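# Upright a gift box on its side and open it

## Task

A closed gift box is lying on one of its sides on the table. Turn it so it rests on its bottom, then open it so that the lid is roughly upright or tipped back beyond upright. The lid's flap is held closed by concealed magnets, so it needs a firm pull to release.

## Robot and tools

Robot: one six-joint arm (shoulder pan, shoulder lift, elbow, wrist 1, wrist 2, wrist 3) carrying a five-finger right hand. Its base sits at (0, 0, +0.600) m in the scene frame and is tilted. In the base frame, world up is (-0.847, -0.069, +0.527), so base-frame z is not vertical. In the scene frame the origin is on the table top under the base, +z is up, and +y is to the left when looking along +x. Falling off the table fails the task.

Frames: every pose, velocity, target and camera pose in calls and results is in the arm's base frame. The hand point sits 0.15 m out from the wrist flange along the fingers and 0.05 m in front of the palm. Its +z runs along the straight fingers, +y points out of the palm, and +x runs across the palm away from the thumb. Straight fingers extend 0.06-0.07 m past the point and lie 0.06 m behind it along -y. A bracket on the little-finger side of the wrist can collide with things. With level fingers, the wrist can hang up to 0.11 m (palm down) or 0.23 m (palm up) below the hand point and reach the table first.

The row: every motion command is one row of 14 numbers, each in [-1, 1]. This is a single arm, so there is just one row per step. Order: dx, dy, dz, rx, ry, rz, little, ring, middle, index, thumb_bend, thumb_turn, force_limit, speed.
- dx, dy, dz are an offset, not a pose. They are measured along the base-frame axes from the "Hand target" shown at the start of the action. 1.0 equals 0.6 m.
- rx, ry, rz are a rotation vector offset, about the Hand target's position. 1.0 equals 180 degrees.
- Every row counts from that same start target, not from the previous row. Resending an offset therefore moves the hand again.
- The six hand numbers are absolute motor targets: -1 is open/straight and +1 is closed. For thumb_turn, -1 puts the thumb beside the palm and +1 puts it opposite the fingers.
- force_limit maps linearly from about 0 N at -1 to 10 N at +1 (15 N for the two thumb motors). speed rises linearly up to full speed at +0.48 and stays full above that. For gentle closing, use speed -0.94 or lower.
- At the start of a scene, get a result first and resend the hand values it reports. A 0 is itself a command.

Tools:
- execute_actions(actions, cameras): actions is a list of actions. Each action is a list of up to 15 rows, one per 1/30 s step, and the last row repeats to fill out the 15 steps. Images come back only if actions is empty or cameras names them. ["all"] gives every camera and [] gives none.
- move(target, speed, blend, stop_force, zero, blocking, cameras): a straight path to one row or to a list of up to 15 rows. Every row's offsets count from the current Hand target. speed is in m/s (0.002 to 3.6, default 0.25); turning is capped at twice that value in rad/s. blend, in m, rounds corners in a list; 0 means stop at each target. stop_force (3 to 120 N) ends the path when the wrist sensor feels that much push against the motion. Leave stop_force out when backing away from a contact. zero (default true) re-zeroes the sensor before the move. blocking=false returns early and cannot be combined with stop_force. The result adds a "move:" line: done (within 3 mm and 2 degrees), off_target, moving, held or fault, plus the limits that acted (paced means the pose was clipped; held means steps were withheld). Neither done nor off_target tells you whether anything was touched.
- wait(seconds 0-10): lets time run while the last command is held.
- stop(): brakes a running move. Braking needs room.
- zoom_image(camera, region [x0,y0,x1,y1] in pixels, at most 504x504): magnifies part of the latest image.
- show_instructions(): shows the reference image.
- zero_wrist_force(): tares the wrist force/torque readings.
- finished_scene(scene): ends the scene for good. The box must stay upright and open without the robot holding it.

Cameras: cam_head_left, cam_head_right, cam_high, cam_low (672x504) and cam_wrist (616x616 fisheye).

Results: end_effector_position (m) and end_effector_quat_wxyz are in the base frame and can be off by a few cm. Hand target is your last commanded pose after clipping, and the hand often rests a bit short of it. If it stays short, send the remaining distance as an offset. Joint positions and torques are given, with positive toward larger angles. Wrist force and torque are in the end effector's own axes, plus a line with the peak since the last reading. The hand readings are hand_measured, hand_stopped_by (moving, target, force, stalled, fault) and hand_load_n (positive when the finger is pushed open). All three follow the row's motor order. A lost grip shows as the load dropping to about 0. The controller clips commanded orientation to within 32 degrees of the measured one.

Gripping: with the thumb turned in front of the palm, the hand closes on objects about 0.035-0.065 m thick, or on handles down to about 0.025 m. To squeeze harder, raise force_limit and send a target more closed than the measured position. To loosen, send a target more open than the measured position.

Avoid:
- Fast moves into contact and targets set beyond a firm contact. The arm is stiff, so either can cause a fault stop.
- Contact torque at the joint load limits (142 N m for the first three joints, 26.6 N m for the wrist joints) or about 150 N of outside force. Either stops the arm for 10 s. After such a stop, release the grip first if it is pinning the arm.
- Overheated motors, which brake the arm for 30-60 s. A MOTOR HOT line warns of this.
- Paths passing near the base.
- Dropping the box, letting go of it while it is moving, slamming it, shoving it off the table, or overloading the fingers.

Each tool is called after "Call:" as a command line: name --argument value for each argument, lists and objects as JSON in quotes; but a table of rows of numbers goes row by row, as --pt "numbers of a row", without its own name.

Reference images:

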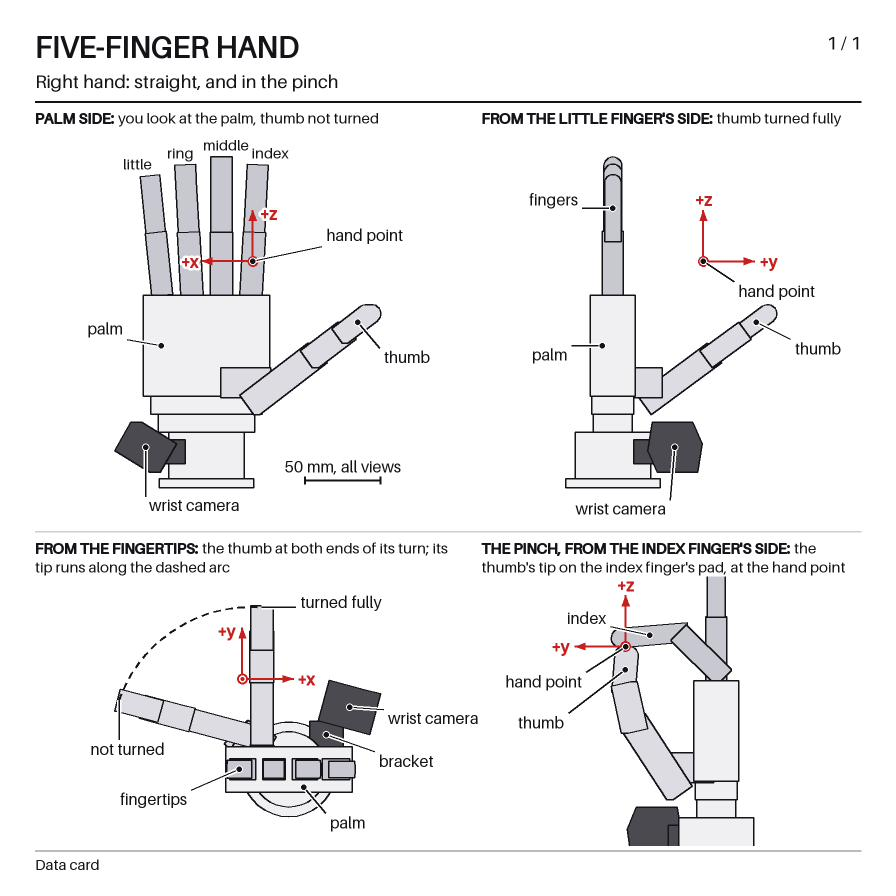

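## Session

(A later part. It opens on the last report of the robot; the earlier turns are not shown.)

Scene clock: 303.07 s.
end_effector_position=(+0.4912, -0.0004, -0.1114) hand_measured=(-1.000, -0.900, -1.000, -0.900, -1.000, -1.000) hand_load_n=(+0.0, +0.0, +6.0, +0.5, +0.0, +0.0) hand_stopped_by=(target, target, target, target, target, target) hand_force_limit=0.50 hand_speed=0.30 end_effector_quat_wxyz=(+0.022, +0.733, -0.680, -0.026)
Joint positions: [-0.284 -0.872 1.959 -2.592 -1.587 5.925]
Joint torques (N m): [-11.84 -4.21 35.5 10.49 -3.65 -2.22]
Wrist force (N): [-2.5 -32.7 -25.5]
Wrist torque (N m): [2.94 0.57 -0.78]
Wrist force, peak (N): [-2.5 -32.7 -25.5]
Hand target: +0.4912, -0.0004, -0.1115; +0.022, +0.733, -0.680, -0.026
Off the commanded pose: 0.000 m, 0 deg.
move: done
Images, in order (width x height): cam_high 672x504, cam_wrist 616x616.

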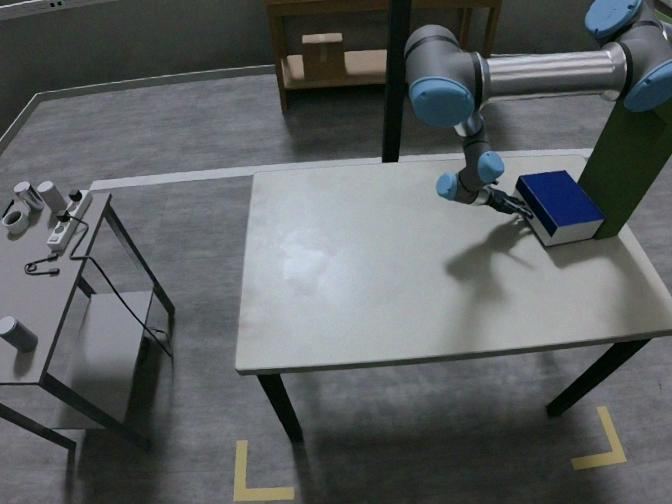

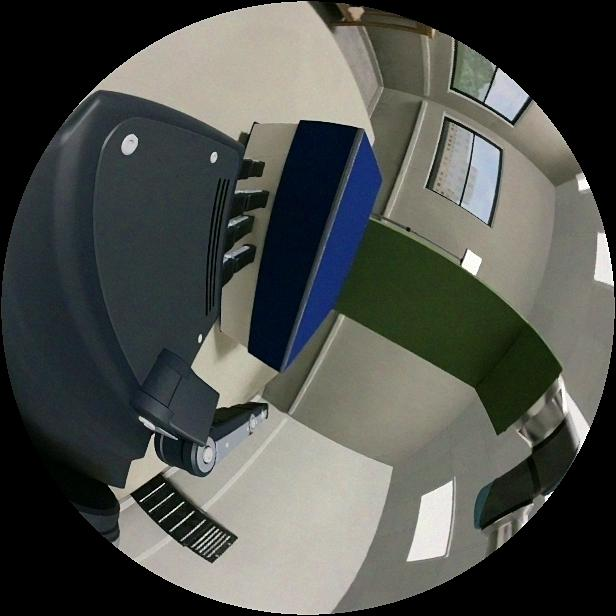

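Call:
move --pt "0.0035 0.0002 0.0057 0 0 0 -1 -0.9 -1 -0.9 -1 -1 0.5 0.3" --pt "0.0317 0.0025 -0.0119 0 0 0 -1 -0.9 -1 -0.9 -1 -1 0.5 0.3" --pt "0.0445 0.0033 0.0087 0 0 0 -1 -0.9 -1 -0.9 -1 -1 0.5 0.3" --speed 0.02 --cameras '["cam_wrist","cam_head_left","cam_high"]'

Call:
zoom_image --camera "cam_head_left" --region '[60, 220, 200, 350]'

Call:
zoom_image --camera "cam_high" --region '[480, 150, 620, 260]'

Scene clock: 314.73 s.
end_effector_position=(+0.5181, +0.0015, -0.1061) hand_measured=(-1.000, -0.900, -1.000, -0.900, -1.000, -1.000) hand_load_n=(+0.0, +0.0, +0.0, +0.0, +0.0, +0.0) hand_stopped_by=(target, target, target, target, target, target) hand_force_limit=0.50 hand_speed=0.30 end_effector_quat_wxyz=(+0.022, +0.733, -0.680, -0.026) end_effector_velocity=(+0.001, +0.000, +0.000) end_effector_angular_velocity=(-0.002, -0.005, +0.001)
Joint positions: [-0.268 -0.849 1.877 -2.532 -1.586 5.941]
Joint velocities: [0.001 -0.001 0 -0.005 -0.001 0]
Joint torques (N m): [7.55 -28.73 19.35 -1.67 1.83 1.87]
Wrist force (N): [-2.0 -0.2 0.0]
Wrist torque (N m): [0.21 0.16 -0.05]
Wrist force, peak (N): [-2.6 -33.9 -26.6]
Hand target: +0.5179, +0.0015, -0.1063; +0.022, +0.733, -0.680, -0.026
Off the commanded pose: 0.000 m, 0 deg.
move: done
Images, in order (width x height): cam_head_left 672x504, cam_high 672x504, cam_wrist 616x616.

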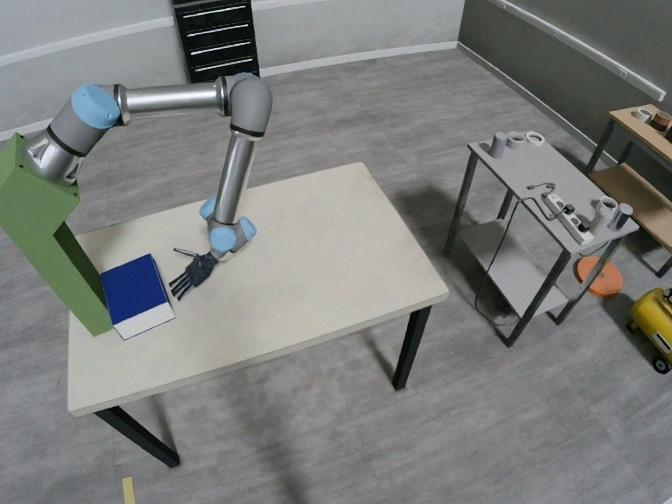

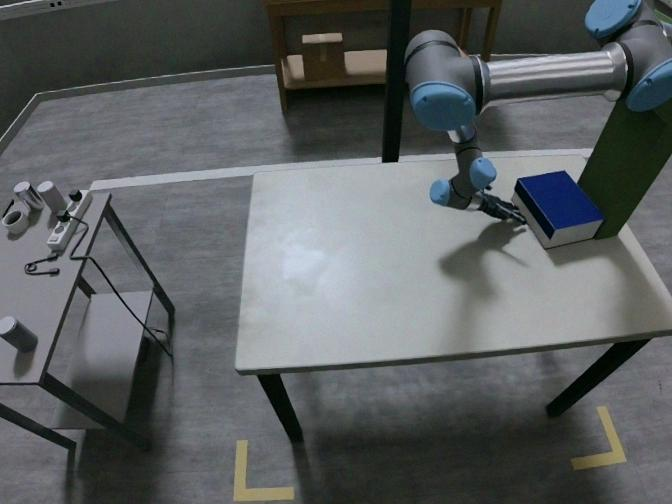

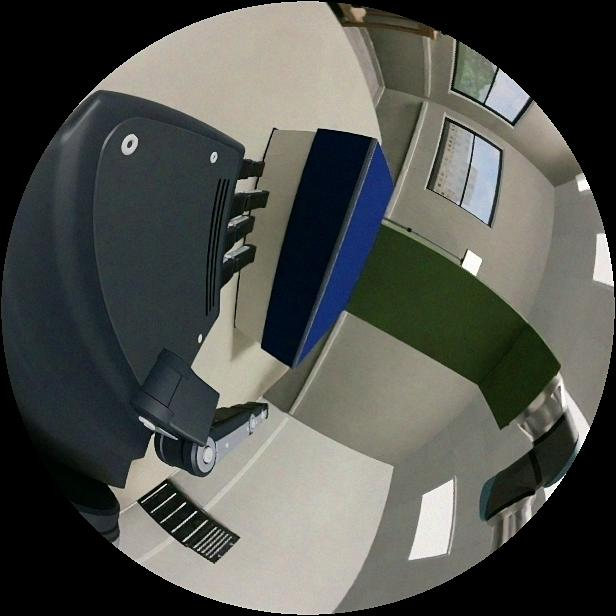

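Scaled by 3.600 from the camera's 672x504 image, which has a finer 960x720 frame.

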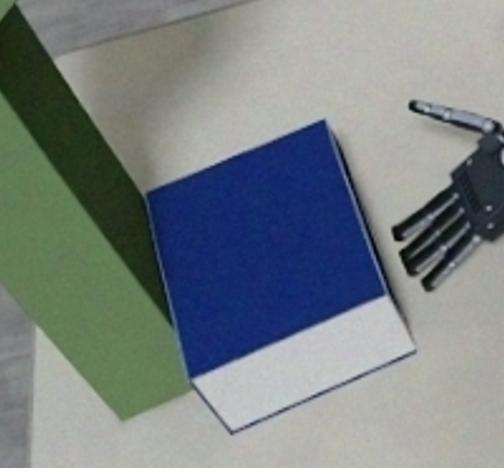

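Scaled by 3.600 from the camera's 672x504 image, which has a finer 960x720 frame.

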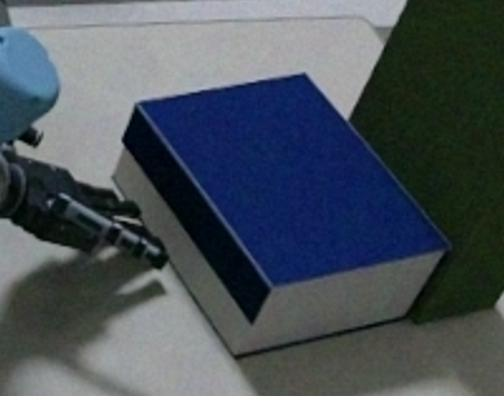

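Call:
move --target '[-0.0246,-0.0013,-0.0397,0,0,0,-1,-0.9,-1,-0.9,-1,-1,0.5,0.3]' --speed 0.02 --stop_force 15

Scene clock: 317.63 s.
end_effector_position=(+0.5070, +0.0010, -0.1239) hand_measured=(-1.000, -0.900, -1.000, -0.900, -1.000, -1.000) hand_load_n=(+0.0, +0.0, +0.5, +0.0, +0.0, +0.0) hand_stopped_by=(target, target, target, target, target, target) hand_force_limit=0.50 hand_speed=0.30 end_effector_quat_wxyz=(+0.022, +0.733, -0.680, -0.026)
Joint positions: [-0.274 -0.825 1.909 -2.588 -1.586 5.935]
Joint torques (N m): [12.28 -35.04 3.66 0.52 -3.34 2.01]
Wrist force (N): [-3.4 -2.4 -15.8]
Wrist torque (N m): [1.21 0.33 -0.12]
Wrist force, peak (N): [-4.9 -1.7 -30.9]
Hand target: +0.5070, +0.0010, -0.1239; +0.022, +0.733, -0.680, -0.026 (not the last commanded pose)
Off the commanded pose: 0.007 m, 0 deg.
move: contact

Call:
execute_actions --actions '[[[0,0,0,0,0,0,-1,-0.5,-1,-0.5,-1,-1,0.6,-0.8]],[[0,0,0,0,0,0,-1,-0.5,-1,-0.5,-1,-1,0.6,-0.8]],[[0,0,0,0,0,0,-1,-0.5,-1,-0.5,-1,-1,0.6,-0.8]],[[0,0,0,0,0,0,-1,-0.5,-1,-0.5,-1,-1,0.6,-0.8]]]' --cameras '["cam_wrist","cam_high"]'

Call:
zoom_image --camera "cam_wrist" --region '[200, 100, 400, 400]'

Call:
zoom_image --camera "cam_high" --region '[480, 150, 620, 260]'

Scene clock: 320.27 s.
end_effector_position=(+0.5070, +0.0010, -0.1239) hand_measured=(-1.000, -0.830, -1.000, -0.830, -1.000, -1.000) hand_load_n=(+0.0, +11.0, +0.5, +10.0, +0.0, -0.5) hand_stopped_by=(target, force, target, force, target, target) hand_force_limit=0.60 hand_speed=-0.80 end_effector_quat_wxyz=(+0.022, +0.733, -0.680, -0.026)
Joint positions: [-0.274 -0.825 1.909 -2.588 -1.586 5.935]
Joint torques (N m): [-2.86 -14.43 37.37 7.14 -3.28 2.05]
Wrist force (N): [-4.2 -18.3 -14.4]
Wrist torque (N m): [1.64 0.28 -0.55]
Wrist force, peak (N): [-4.4 -18.5 -14.4]
Hand target: +0.5070, +0.0010, -0.1239; +0.022, +0.733, -0.680, -0.026
Off the commanded pose: 0.000 m, 0 deg.
Images, in order (width x height): cam_high 672x504, cam_wrist 616x616.

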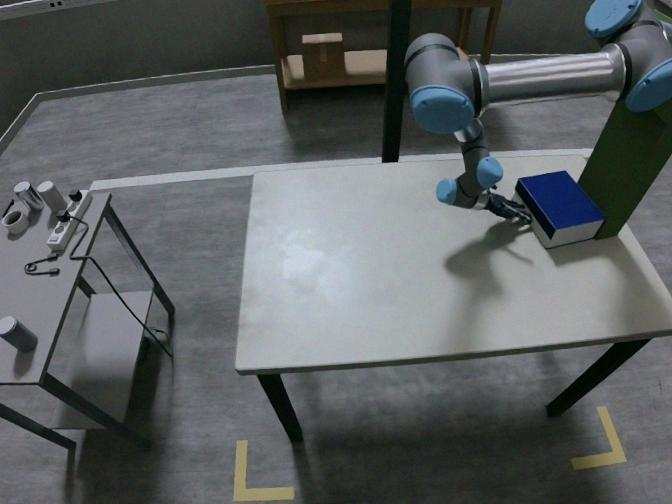

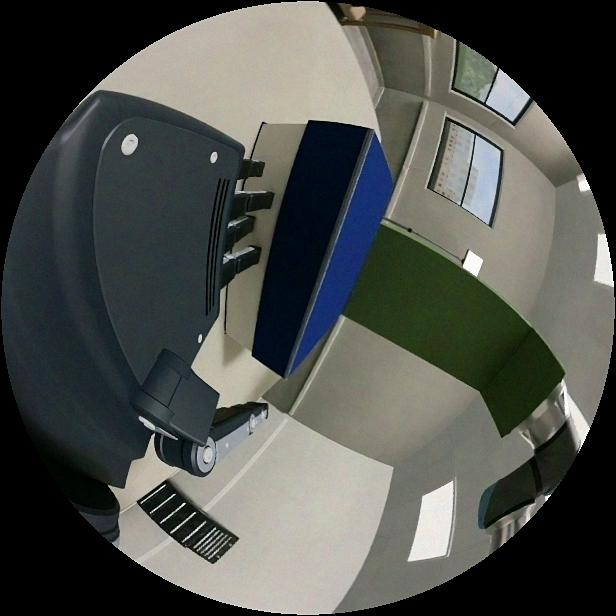

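Scaled by 1.680 from the camera's 616x616 image, which has a finer 880x880 frame.

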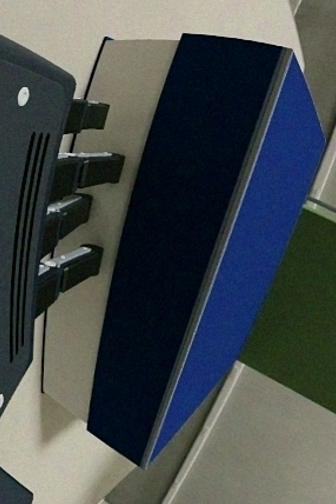

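Scaled by 3.600 from the camera's 672x504 image, which has a finer 960x720 frame.

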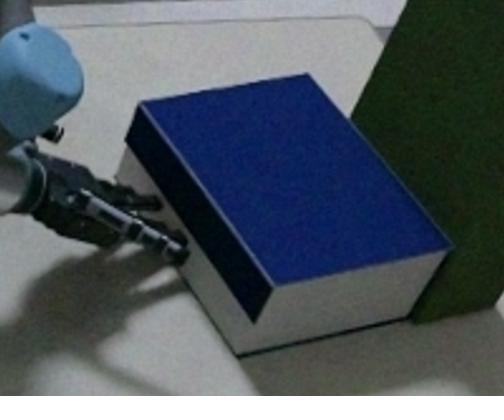

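Call:
execute_actions --actions '[[[0,0,0,0,0,0,-1,-0.4,-1,-0.4,-1,-1,1.0,-0.6]],[[0,0,0,0,0,0,-1,-0.4,-1,-0.4,-1,-1,1.0,-0.6]],[[0,0,0,0,0,0,-1,-0.4,-1,-0.4,-1,-1,1.0,-0.6]]]' --cameras '["cam_wrist","cam_high"]'

Call:
zoom_image --camera "cam_wrist" --region '[220, 130, 320, 300]'

Call:
zoom_image --camera "cam_high" --region '[480, 150, 620, 260]'

Scene clock: 322.47 s.
end_effector_position=(+0.5070, +0.0010, -0.1239) hand_measured=(-1.000, -0.830, -1.000, -0.830, -1.000, -1.000) hand_load_n=(+0.0, +11.0, +0.0, +10.5, +0.0, +0.0) hand_stopped_by=(target, force, target, force, target, target) hand_force_limit=1.00 hand_speed=-0.60 end_effector_quat_wxyz=(+0.022, +0.733, -0.680, -0.026)
Joint positions: [-0.274 -0.825 1.909 -2.588 -1.586 5.935]
Joint torques (N m): [-13.35 -13.89 38.14 7.13 -3.35 2.05]
Wrist force (N): [-4.2 -18.2 -14.4]
Wrist torque (N m): [1.65 0.28 -0.55]
Wrist force, peak (N): [-4.3 -18.4 -14.5]
Hand target: +0.5070, +0.0010, -0.1239; +0.022, +0.733, -0.680, -0.026
Off the commanded pose: 0.000 m, 0 deg.
Images, in order (width x height): cam_high 672x504, cam_wrist 616x616.

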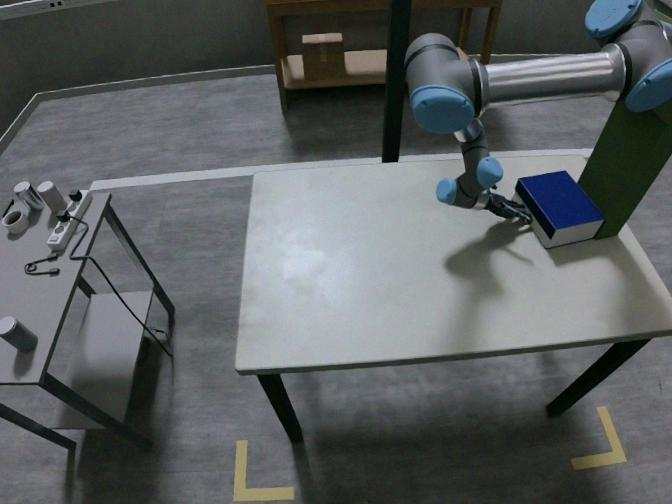

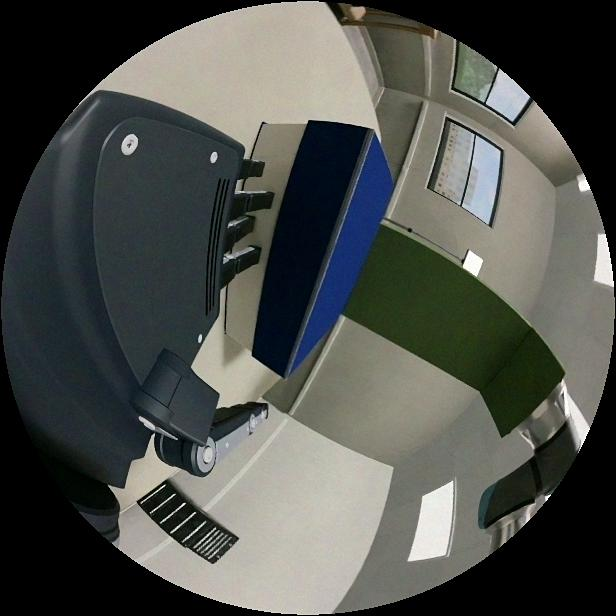

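Scaled by 2.965 from the camera's 616x616 image, which has a finer 880x880 frame.

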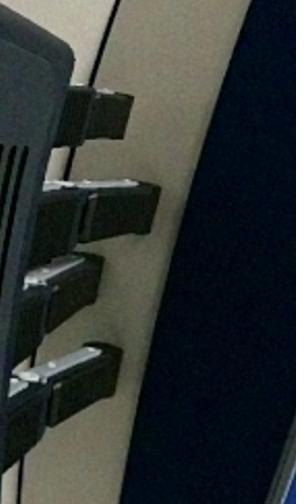

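Scaled by 3.600 from the camera's 672x504 image, which has a finer 960x720 frame.

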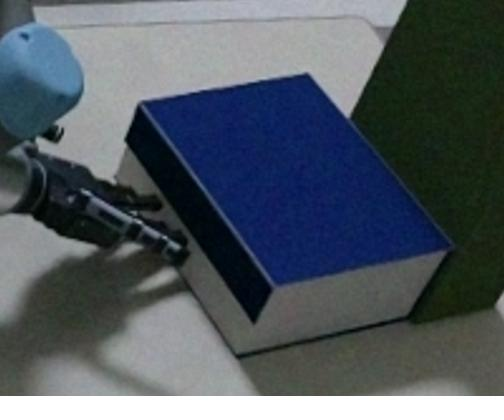

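Call:
move --pt "0.0106 0.0006 0.017 0 0 0 -1 -0.9 -1 -0.9 -1 -1 0.5 0.3" --pt "0.0106 0.0006 0.017 0 0 0 -1 -0.8 -0.93 -0.8 -1 -1 0.9 0.0" --speed 0.05

Call:
move --target '[-0.0246,-0.0013,-0.0397,0,0,0,-1,-0.8,-0.93,-0.8,-1,-1,0.9,0.0]' --speed 0.02 --stop_force 15 --cameras '["cam_wrist"]'

Call:
zoom_image --camera "cam_wrist" --region '[220, 130, 320, 300]'

Scene clock: 324.13 s.
end_effector_position=(+0.5134, +0.0014, -0.1137) hand_measured=(-1.000, -0.800, -0.930, -0.800, -1.000, -1.000) hand_load_n=(+0.0, +0.0, +0.0, +0.0, +0.0, +0.0) hand_stopped_by=(target, target, target, target, target, target) hand_force_limit=0.90 hand_speed=0.00 end_effector_quat_wxyz=(+0.022, +0.733, -0.680, -0.026)
Joint positions: [-0.27 -0.839 1.891 -2.556 -1.586 5.939]
Joint torques (N m): [-3.05 -26.63 22.21 -0.39 0.68 -1.15]
Wrist force (N): [-1.2 0.7 -0.1]
Wrist torque (N m): [0.33 0.04 0.01]
Wrist force, peak (N): [-4.5 -19.3 -15.0]
Hand target: +0.5134, +0.0013, -0.1137; +0.022, +0.733, -0.680, -0.026
Off the commanded pose: 0.000 m, 0 deg.
move: done

Scene clock: 325.77 s.
end_effector_position=(+0.5084, +0.0011, -0.1218) hand_measured=(-1.000, -0.800, -0.930, -0.800, -1.000, -1.000) hand_load_n=(+0.0, +0.0, +0.0, +0.0, +0.0, +0.0) hand_stopped_by=(target, target, target, target, target, target) hand_force_limit=0.90 hand_speed=0.00 end_effector_quat_wxyz=(+0.022, +0.733, -0.680, -0.026)
Joint positions: [-0.273 -0.828 1.905 -2.582 -1.586 5.936]
Joint torques (N m): [10.97 -35.61 4.51 0.33 -2.66 1.97]
Wrist force (N): [-2.8 -1.3 -15.5]
Wrist torque (N m): [1.23 0.25 -0.05]
Wrist force, peak (N): [-4.4 -2.6 -29.9]
Hand target: +0.5084, +0.0011, -0.1218; +0.022, +0.733, -0.680, -0.026 (not the last commanded pose)
Off the commanded pose: 0.018 m, 0 deg.
move: contact
Images, in order (width x height): cam_wrist 616x616.

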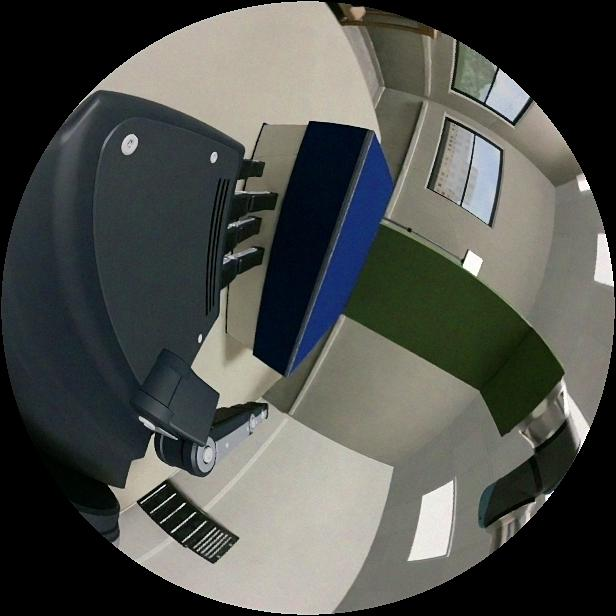

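Scaled by 2.965 from the camera's 616x616 image, which has a finer 880x880 frame.

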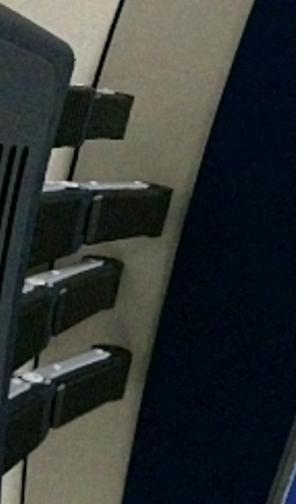

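Call:
execute_actions --actions '[[[0,0,0,0,0,0,-1,-0.4,-0.93,-0.4,-1,-1,0.0,-0.8]],[[0,0,0,0,0,0,-1,-0.4,-0.93,-0.4,-1,-1,0.0,-0.8]],[[0,0,0,0,0,0,-1,-0.4,-0.93,-0.4,-1,-1,0.0,-0.8]],[[0,0,0,0,0,0,-1,-0.4,-0.93,-0.4,-1,-1,0.0,-0.8]]]' --cameras '["cam_wrist","cam_high"]'

Call:
zoom_image --camera "cam_wrist" --region '[220, 130, 320, 300]'

Call:
zoom_image --camera "cam_high" --region '[480, 150, 620, 260]'

Scene clock: 328.23 s.
end_effector_position=(+0.5084, +0.0011, -0.1218) hand_measured=(-1.000, -0.712, -0.930, -0.710, -1.000, -1.000) hand_load_n=(+0.0, +6.5, -2.0, +5.0, +0.0, +0.0) hand_stopped_by=(target, force, target, force, target, target) hand_force_limit=0.00 hand_speed=-0.80 end_effector_quat_wxyz=(+0.022, +0.733, -0.680, -0.026)
Joint positions: [-0.273 -0.828 1.905 -2.582 -1.586 5.936]
Joint torques (N m): [2.84 -25.93 33.22 5.37 -0.62 1.99]
Wrist force (N): [-3.2 -9.0 -14.3]
Wrist torque (N m): [1.39 0.25 -0.30]
Wrist force, peak (N): [-3.1 -9.0 -14.6]
Hand target: +0.5084, +0.0011, -0.1218; +0.022, +0.733, -0.680, -0.026
Off the commanded pose: 0.000 m, 0 deg.
Images, in order (width x height): cam_high 672x504, cam_wrist 616x616.

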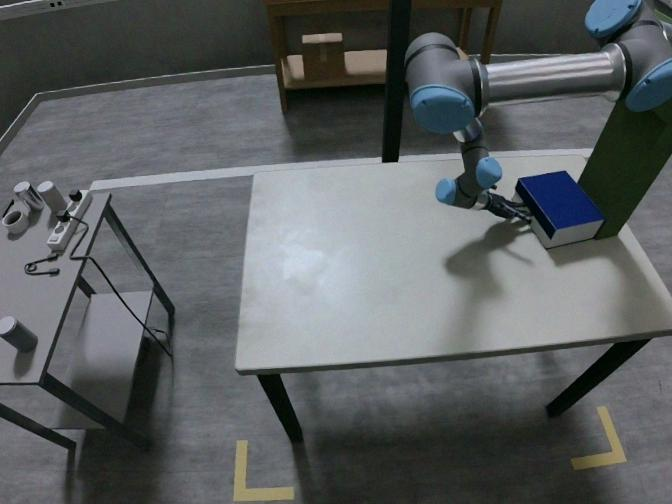

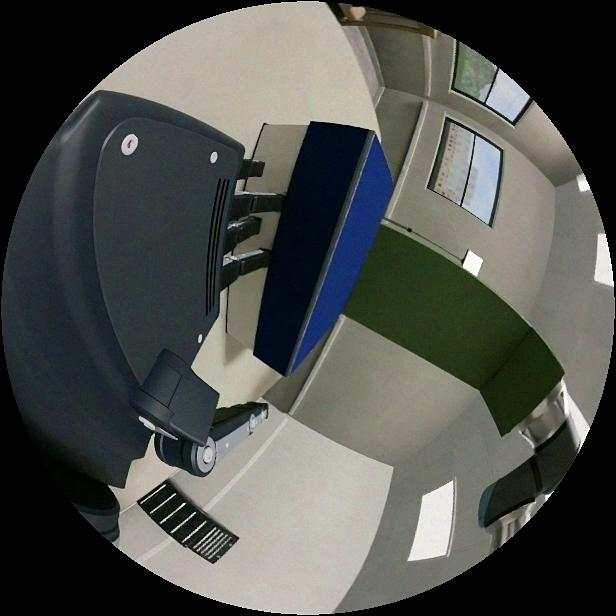

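Scaled by 2.965 from the camera's 616x616 image, which has a finer 880x880 frame.

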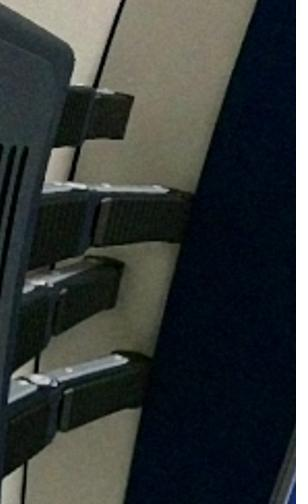

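Scaled by 3.600 from the camera's 672x504 image, which has a finer 960x720 frame.

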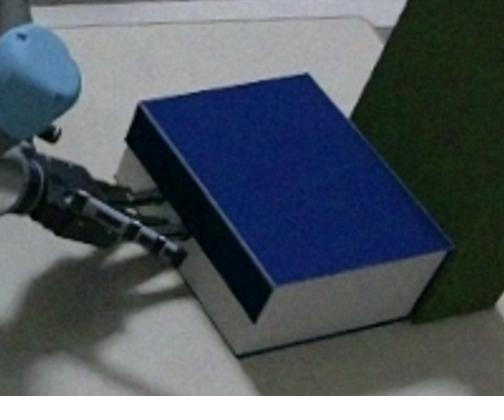

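Call:
execute_actions --actions '[[[0,0,0,0,0,0,-1,-0.35,-0.93,-0.35,-1,-1,0.9,-0.7]],[[0,0,0,0,0,0,-1,-0.35,-0.93,-0.35,-1,-1,0.9,-0.7]],[[0,0,0,0,0,0,-1,-0.35,-0.93,-0.35,-1,-1,0.9,-0.7]],[[0,0,0,0,0,0,-1,-0.35,-0.93,-0.35,-1,-1,0.9,-0.7]]]' --cameras '["cam_wrist","cam_high"]'

Call:
zoom_image --camera "cam_wrist" --region '[220, 130, 320, 300]'

Call:
zoom_image --camera "cam_high" --region '[480, 150, 620, 260]'

Scene clock: 330.80 s.
end_effector_position=(+0.5084, +0.0011, -0.1218) hand_measured=(-1.000, -0.688, -0.930, -0.686, -1.000, -1.000) hand_load_n=(+0.0, +9.5, -1.0, +8.0, +0.0, +0.0) hand_stopped_by=(target, force, target, force, target, target) hand_force_limit=0.90 hand_speed=-0.70 end_effector_quat_wxyz=(+0.022, +0.733, -0.680, -0.026)
Joint positions: [-0.273 -0.828 1.905 -2.582 -1.586 5.936]
Joint torques (N m): [-7.15 -15.19 32.81 5.37 -5.07 1.96]
Wrist force (N): [-3.3 -14.5 -13.0]
Wrist torque (N m): [1.47 0.24 -0.41]
Wrist force, peak (N): [-3.7 -16.0 -14.2]
Hand target: +0.5084, +0.0011, -0.1218; +0.022, +0.733, -0.680, -0.026
Off the commanded pose: 0.000 m, 0 deg.
Images, in order (width x height): cam_high 672x504, cam_wrist 616x616.

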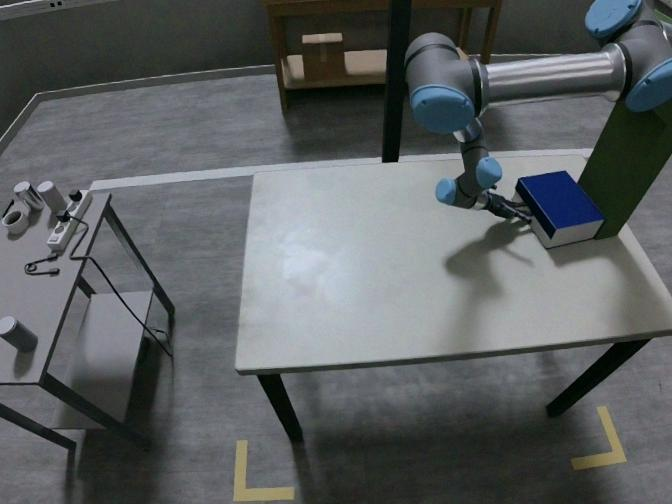

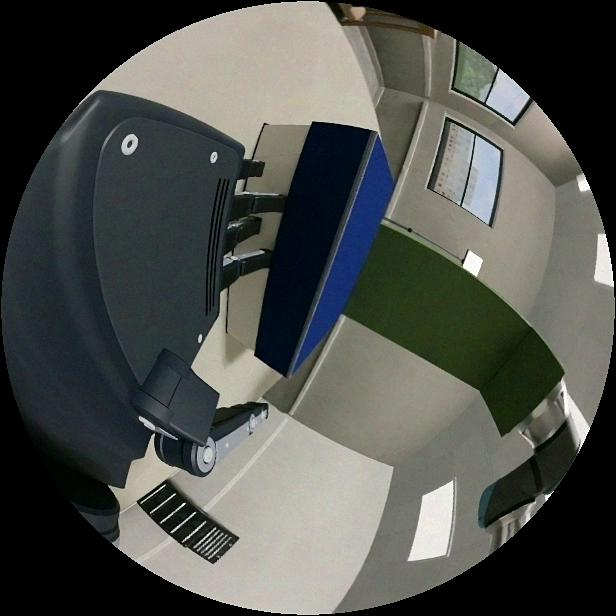

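Scaled by 2.965 from the camera's 616x616 image, which has a finer 880x880 frame.

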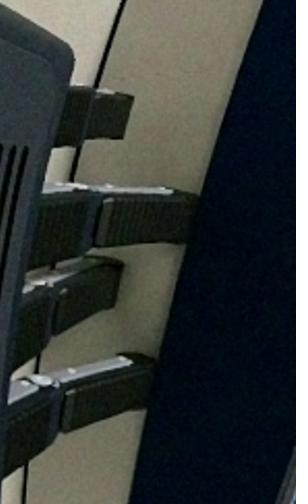

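Scaled by 3.600 from the camera's 672x504 image, which has a finer 960x720 frame.

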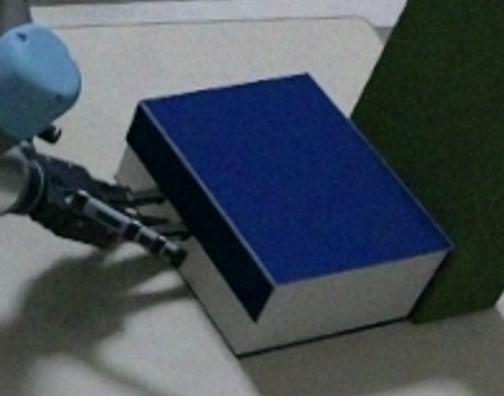

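Call:
execute_actions --actions '[[[0,0,0,0,0,0,-1,-0.3,-0.93,-0.3,-1,-1,1.0,-0.5]],[[0,0,0,0,0,0,-1,-0.3,-0.93,-0.3,-1,-1,1.0,-0.5]],[[0,0,0,0,0,0,-1,-0.3,-0.93,-0.3,-1,-1,1.0,-0.5]],[[0,0,0,0,0,0,-1,-0.3,-0.93,-0.3,-1,-1,1.0,-0.5]]]' --cameras '["cam_wrist"]'

Call:
zoom_image --camera "cam_wrist" --region '[220, 100, 420, 400]'

Scene clock: 333.27 s.
end_effector_position=(+0.5084, +0.0011, -0.1218) hand_measured=(-1.000, -0.654, -0.930, -0.648, -1.000, -1.000) hand_load_n=(+0.0, +13.0, +0.0, +14.0, +0.0, +0.0) hand_stopped_by=(target, force, target, force, target, target) hand_force_limit=1.00 hand_speed=-0.50 end_effector_quat_wxyz=(+0.022, +0.733, -0.680, -0.026)
Joint positions: [-0.273 -0.828 1.905 -2.582 -1.586 5.936]
Joint torques (N m): [-14.93 -11.94 33.2 10.67 -5.18 2.02]
Wrist force (N): [-4.7 -27.3 -24.7]
Wrist torque (N m): [2.33 0.48 -0.75]
Wrist force, peak (N): [-4.6 -27.8 -25.1]
Hand target: +0.5084, +0.0011, -0.1218; +0.022, +0.733, -0.680, -0.026
Off the commanded pose: 0.000 m, 0 deg.
Images, in order (width x height): cam_wrist 616x616.

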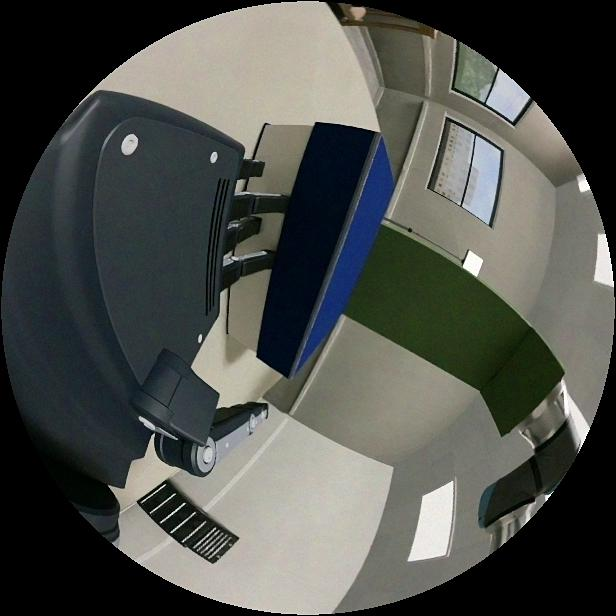

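Scaled by 1.680 from the camera's 616x616 image, which has a finer 880x880 frame.

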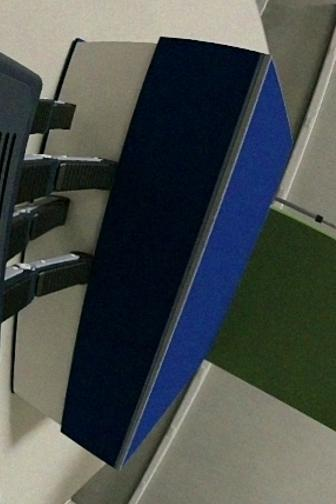

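Call:
move --target '[-0.00705,-0.00057,0.0044,0,0,0,-1,-0.3,-0.93,-0.3,-1,-1,1.0,-0.5]' --speed 0.02 --cameras '["cam_wrist","cam_high"]'

Call:
zoom_image --camera "cam_wrist" --region '[220, 100, 420, 400]'

Call:
zoom_image --camera "cam_high" --region '[480, 150, 620, 260]'

Scene clock: 334.70 s.
end_effector_position=(+0.5042, +0.0007, -0.1191) hand_measured=(-1.000, -0.656, -0.930, -0.650, -1.000, -1.000) hand_load_n=(+0.0, +19.5, +8.0, +22.0, +0.0, +0.0) hand_stopped_by=(target, force, target, force, target, target) hand_force_limit=1.00 hand_speed=-0.50 end_effector_quat_wxyz=(+0.022, +0.733, -0.680, -0.026)
Joint positions: [-0.275 -0.839 1.919 -2.584 -1.586 5.933]
Joint torques (N m): [-15.35 9.19 46.75 14.5 -8.91 -2.48]
Wrist force (N): [-6.9 -45.2 -40.7]
Wrist torque (N m): [3.80 0.67 -1.24]
Wrist force, peak (N): [-6.9 -45.2 -40.7]
Hand target: +0.5042, +0.0007, -0.1192; +0.022, +0.733, -0.680, -0.026
Off the commanded pose: 0.000 m, 0 deg.
move: done
Images, in order (width x height): cam_high 672x504, cam_wrist 616x616.

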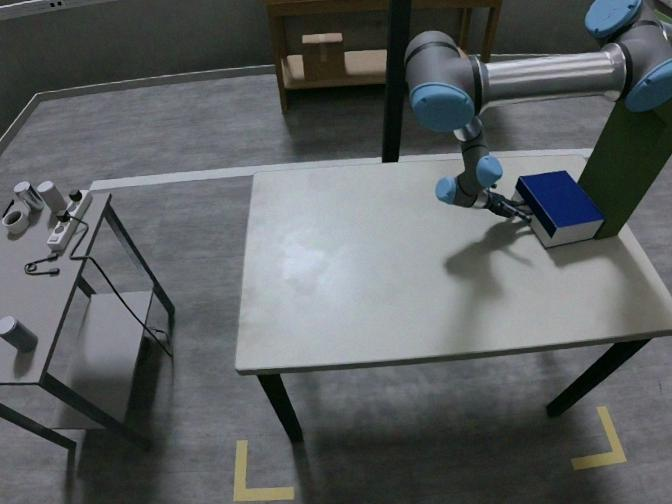

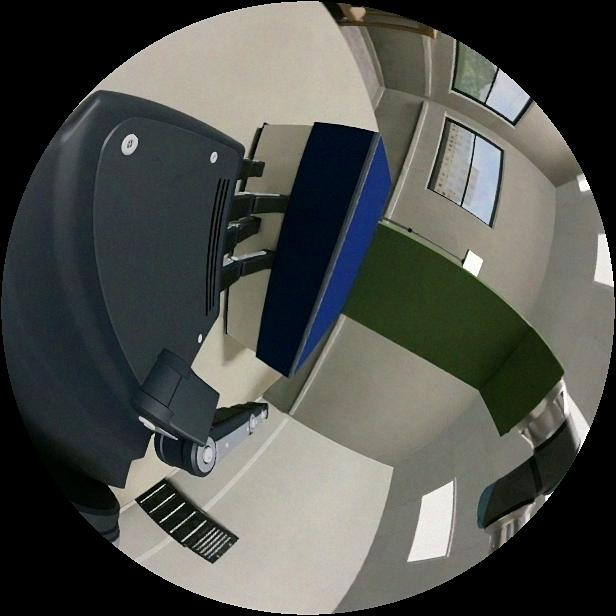

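Scaled by 1.680 from the camera's 616x616 image, which has a finer 880x880 frame.

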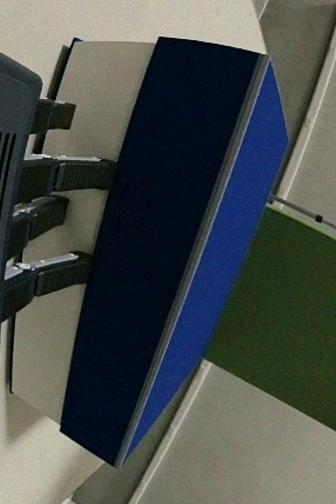

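Scaled by 3.600 from the camera's 672x504 image, which has a finer 960x720 frame.

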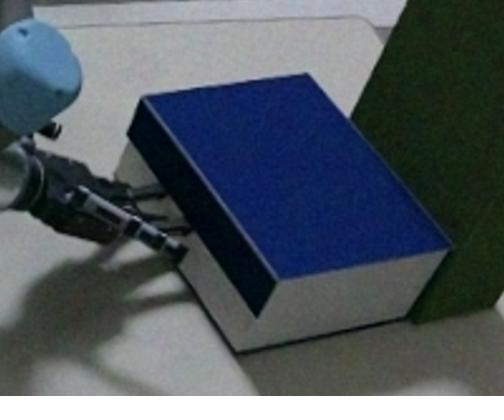

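Call:
zoom_image --camera "cam_wrist" --region '[225, 170, 315, 290]'

Call:
zoom_image --camera "cam_high" --region '[500, 185, 560, 235]'

Scaled by 4.200 from the camera's 616x616 image, which has a finer 880x880 frame.

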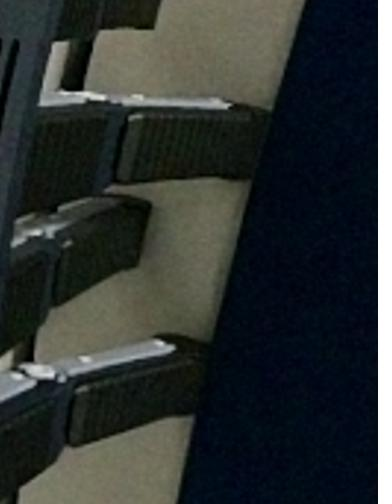

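Scaled by 8.400 from the camera's 672x504 image, which has a finer 960x720 frame.

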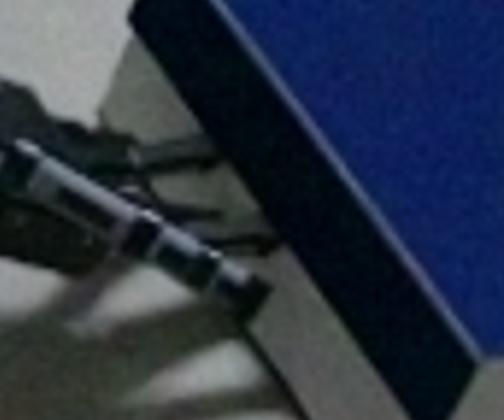

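Call:
move --target '[0.00705,0.00057,-0.0044,0,0,0,-1,-0.3,-0.93,-0.3,-1,-1,1.0,-0.5]' --speed 0.02

Call:
execute_actions --actions '[[[0,0,0,0,0,0,-1,-0.7,-0.93,-0.7,-1,-1,1.0,0.0]],[[0,0,0,0,0,0,-1,-0.25,-0.93,-0.25,-1,-1,1.0,0.0]],[[0,0,0,0,0,0,-1,-0.25,-0.93,-0.25,-1,-1,1.0,0.0]]]' --cameras '["cam_wrist","cam_high"]'

Call:
zoom_image --camera "cam_wrist" --region '[220, 100, 420, 400]'

Call:
zoom_image --camera "cam_high" --region '[480, 150, 620, 260]'

Scene clock: 339.27 s.
end_effector_position=(+0.5084, +0.0011, -0.1219) hand_measured=(-1.000, -0.656, -0.930, -0.650, -1.000, -1.000) hand_load_n=(+0.0, +13.5, +0.5, +14.5, +0.0, +0.0) hand_stopped_by=(target, force, target, force, target, target) hand_force_limit=1.00 hand_speed=-0.50 end_effector_quat_wxyz=(+0.022, +0.733, -0.680, -0.026)
Joint positions: [-0.273 -0.827 1.905 -2.581 -1.586 5.936]
Joint torques (N m): [4.39 -19.71 38.35 9.53 -2.78 1.82]
Wrist force (N): [-5.3 -28.7 -25.9]
Wrist torque (N m): [2.40 0.48 -0.88]
Wrist force, peak (N): [-6.9 -46.6 -41.9]
Hand target: +0.5084, +0.0011, -0.1218; +0.022, +0.733, -0.680, -0.026
Off the commanded pose: 0.000 m, 0 deg.
move: done

Scene clock: 340.97 s.
end_effector_position=(+0.5084, +0.0011, -0.1218) hand_measured=(-1.000, -0.644, -0.930, -0.624, -1.000, -1.000) hand_load_n=(+0.0, +15.0, +2.0, +11.0, +0.0, +0.0) hand_stopped_by=(target, force, target, force, target, target) hand_force_limit=1.00 hand_speed=0.00 end_effector_quat_wxyz=(+0.022, +0.733, -0.680, -0.026)
Joint positions: [-0.273 -0.828 1.905 -2.582 -1.586 5.936]
Joint torques (N m): [-15.91 -0.36 24.67 11.72 -7.68 -1.53]
Wrist force (N): [-5.5 -31.5 -28.9]
Wrist torque (N m): [2.51 0.44 -0.98]
Wrist force, peak (N): [-5.5 -31.5 -28.9]
Hand target: +0.5084, +0.0011, -0.1218; +0.022, +0.733, -0.680, -0.026
Off the commanded pose: 0.000 m, 0 deg.
Images, in order (width x height): cam_high 672x504, cam_wrist 616x616.

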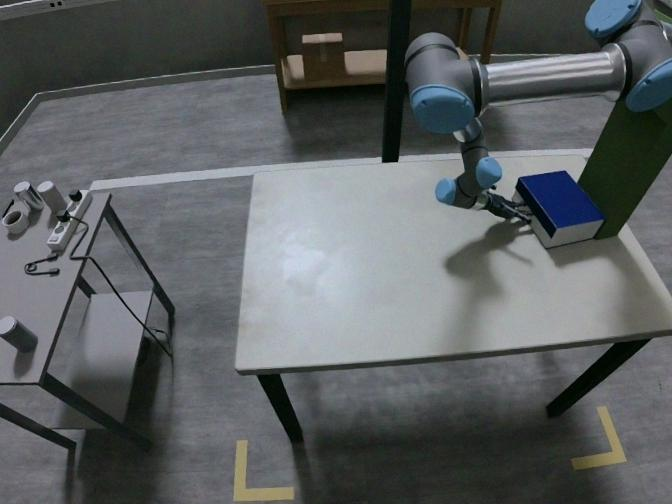

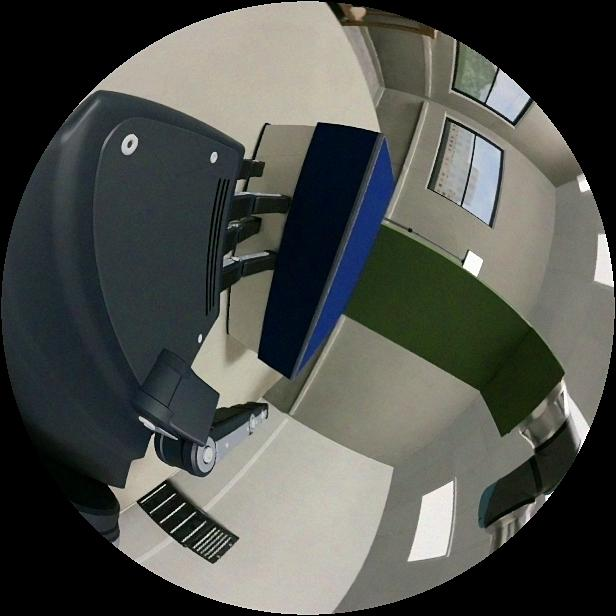

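Scaled by 1.680 from the camera's 616x616 image, which has a finer 880x880 frame.

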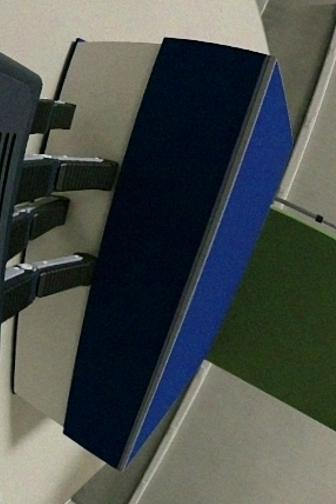

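Scaled by 3.600 from the camera's 672x504 image, which has a finer 960x720 frame.

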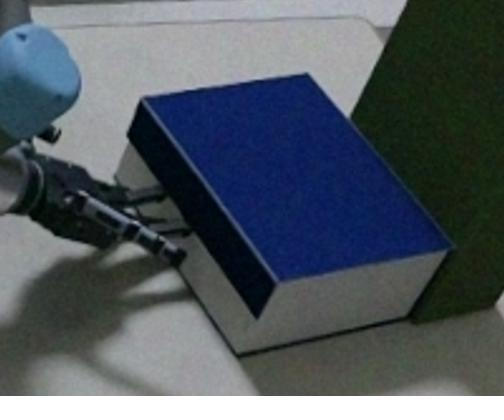

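Call:
execute_actions --actions '[[[0,0,0,0,0,0,-1,-0.68,-0.93,-0.66,-1,-1,1.0,0.3]],[[0,0,0,0,0,0,-1,-0.2,-0.93,-0.2,-1,-1,1.0,0.3]],[[0,0,0,0,0,0,-1,-0.2,-0.93,-0.2,-1,-1,1.0,0.3]]]' --cameras '["cam_high"]'

Call:
zoom_image --camera "cam_high" --region '[480, 150, 620, 260]'

Scene clock: 346.17 s.
end_effector_position=(+0.5084, +0.0010, -0.1218) hand_measured=(-1.000, -0.634, -0.930, -0.596, -1.000, -1.000) hand_load_n=(+0.0, +19.0, +1.0, +8.5, +0.0, +0.0) hand_stopped_by=(target, force, target, force, target, target) hand_force_limit=1.00 hand_speed=0.30 end_effector_quat_wxyz=(+0.022, +0.733, -0.680, -0.026)
Joint positions: [-0.273 -0.828 1.905 -2.582 -1.586 5.936]
Joint torques (N m): [-10.66 -3.01 50.62 12.64 -2.99 -1.43]
Wrist force (N): [-5.4 -34.3 -31.4]
Wrist torque (N m): [2.67 0.41 -1.09]
Wrist force, peak (N): [-6.0 -34.6 -31.5]
Hand target: +0.5084, +0.0011, -0.1218; +0.022, +0.733, -0.680, -0.026
Off the commanded pose: 0.000 m, 0 deg.
Images, in order (width x height): cam_high 672x504.

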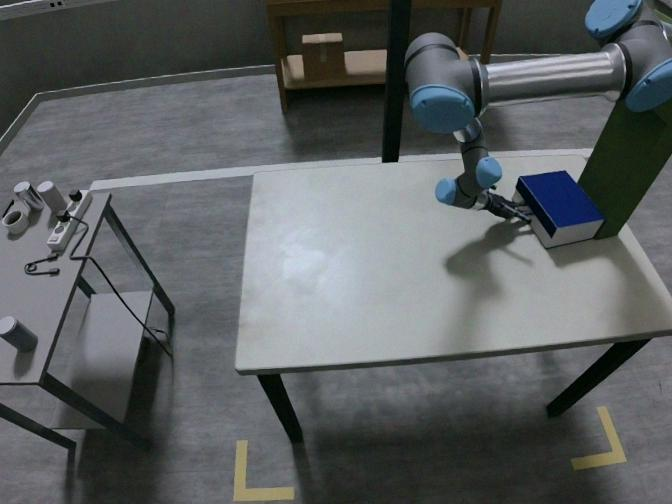

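Scaled by 3.600 from the camera's 672x504 image, which has a finer 960x720 frame.

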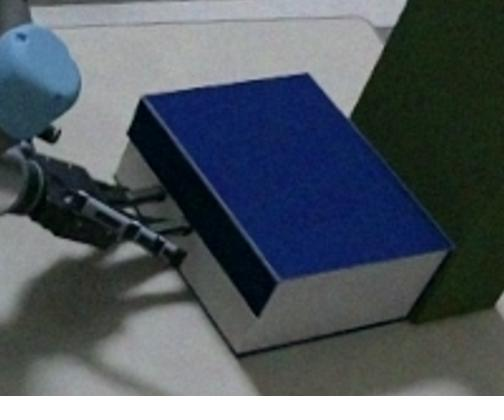

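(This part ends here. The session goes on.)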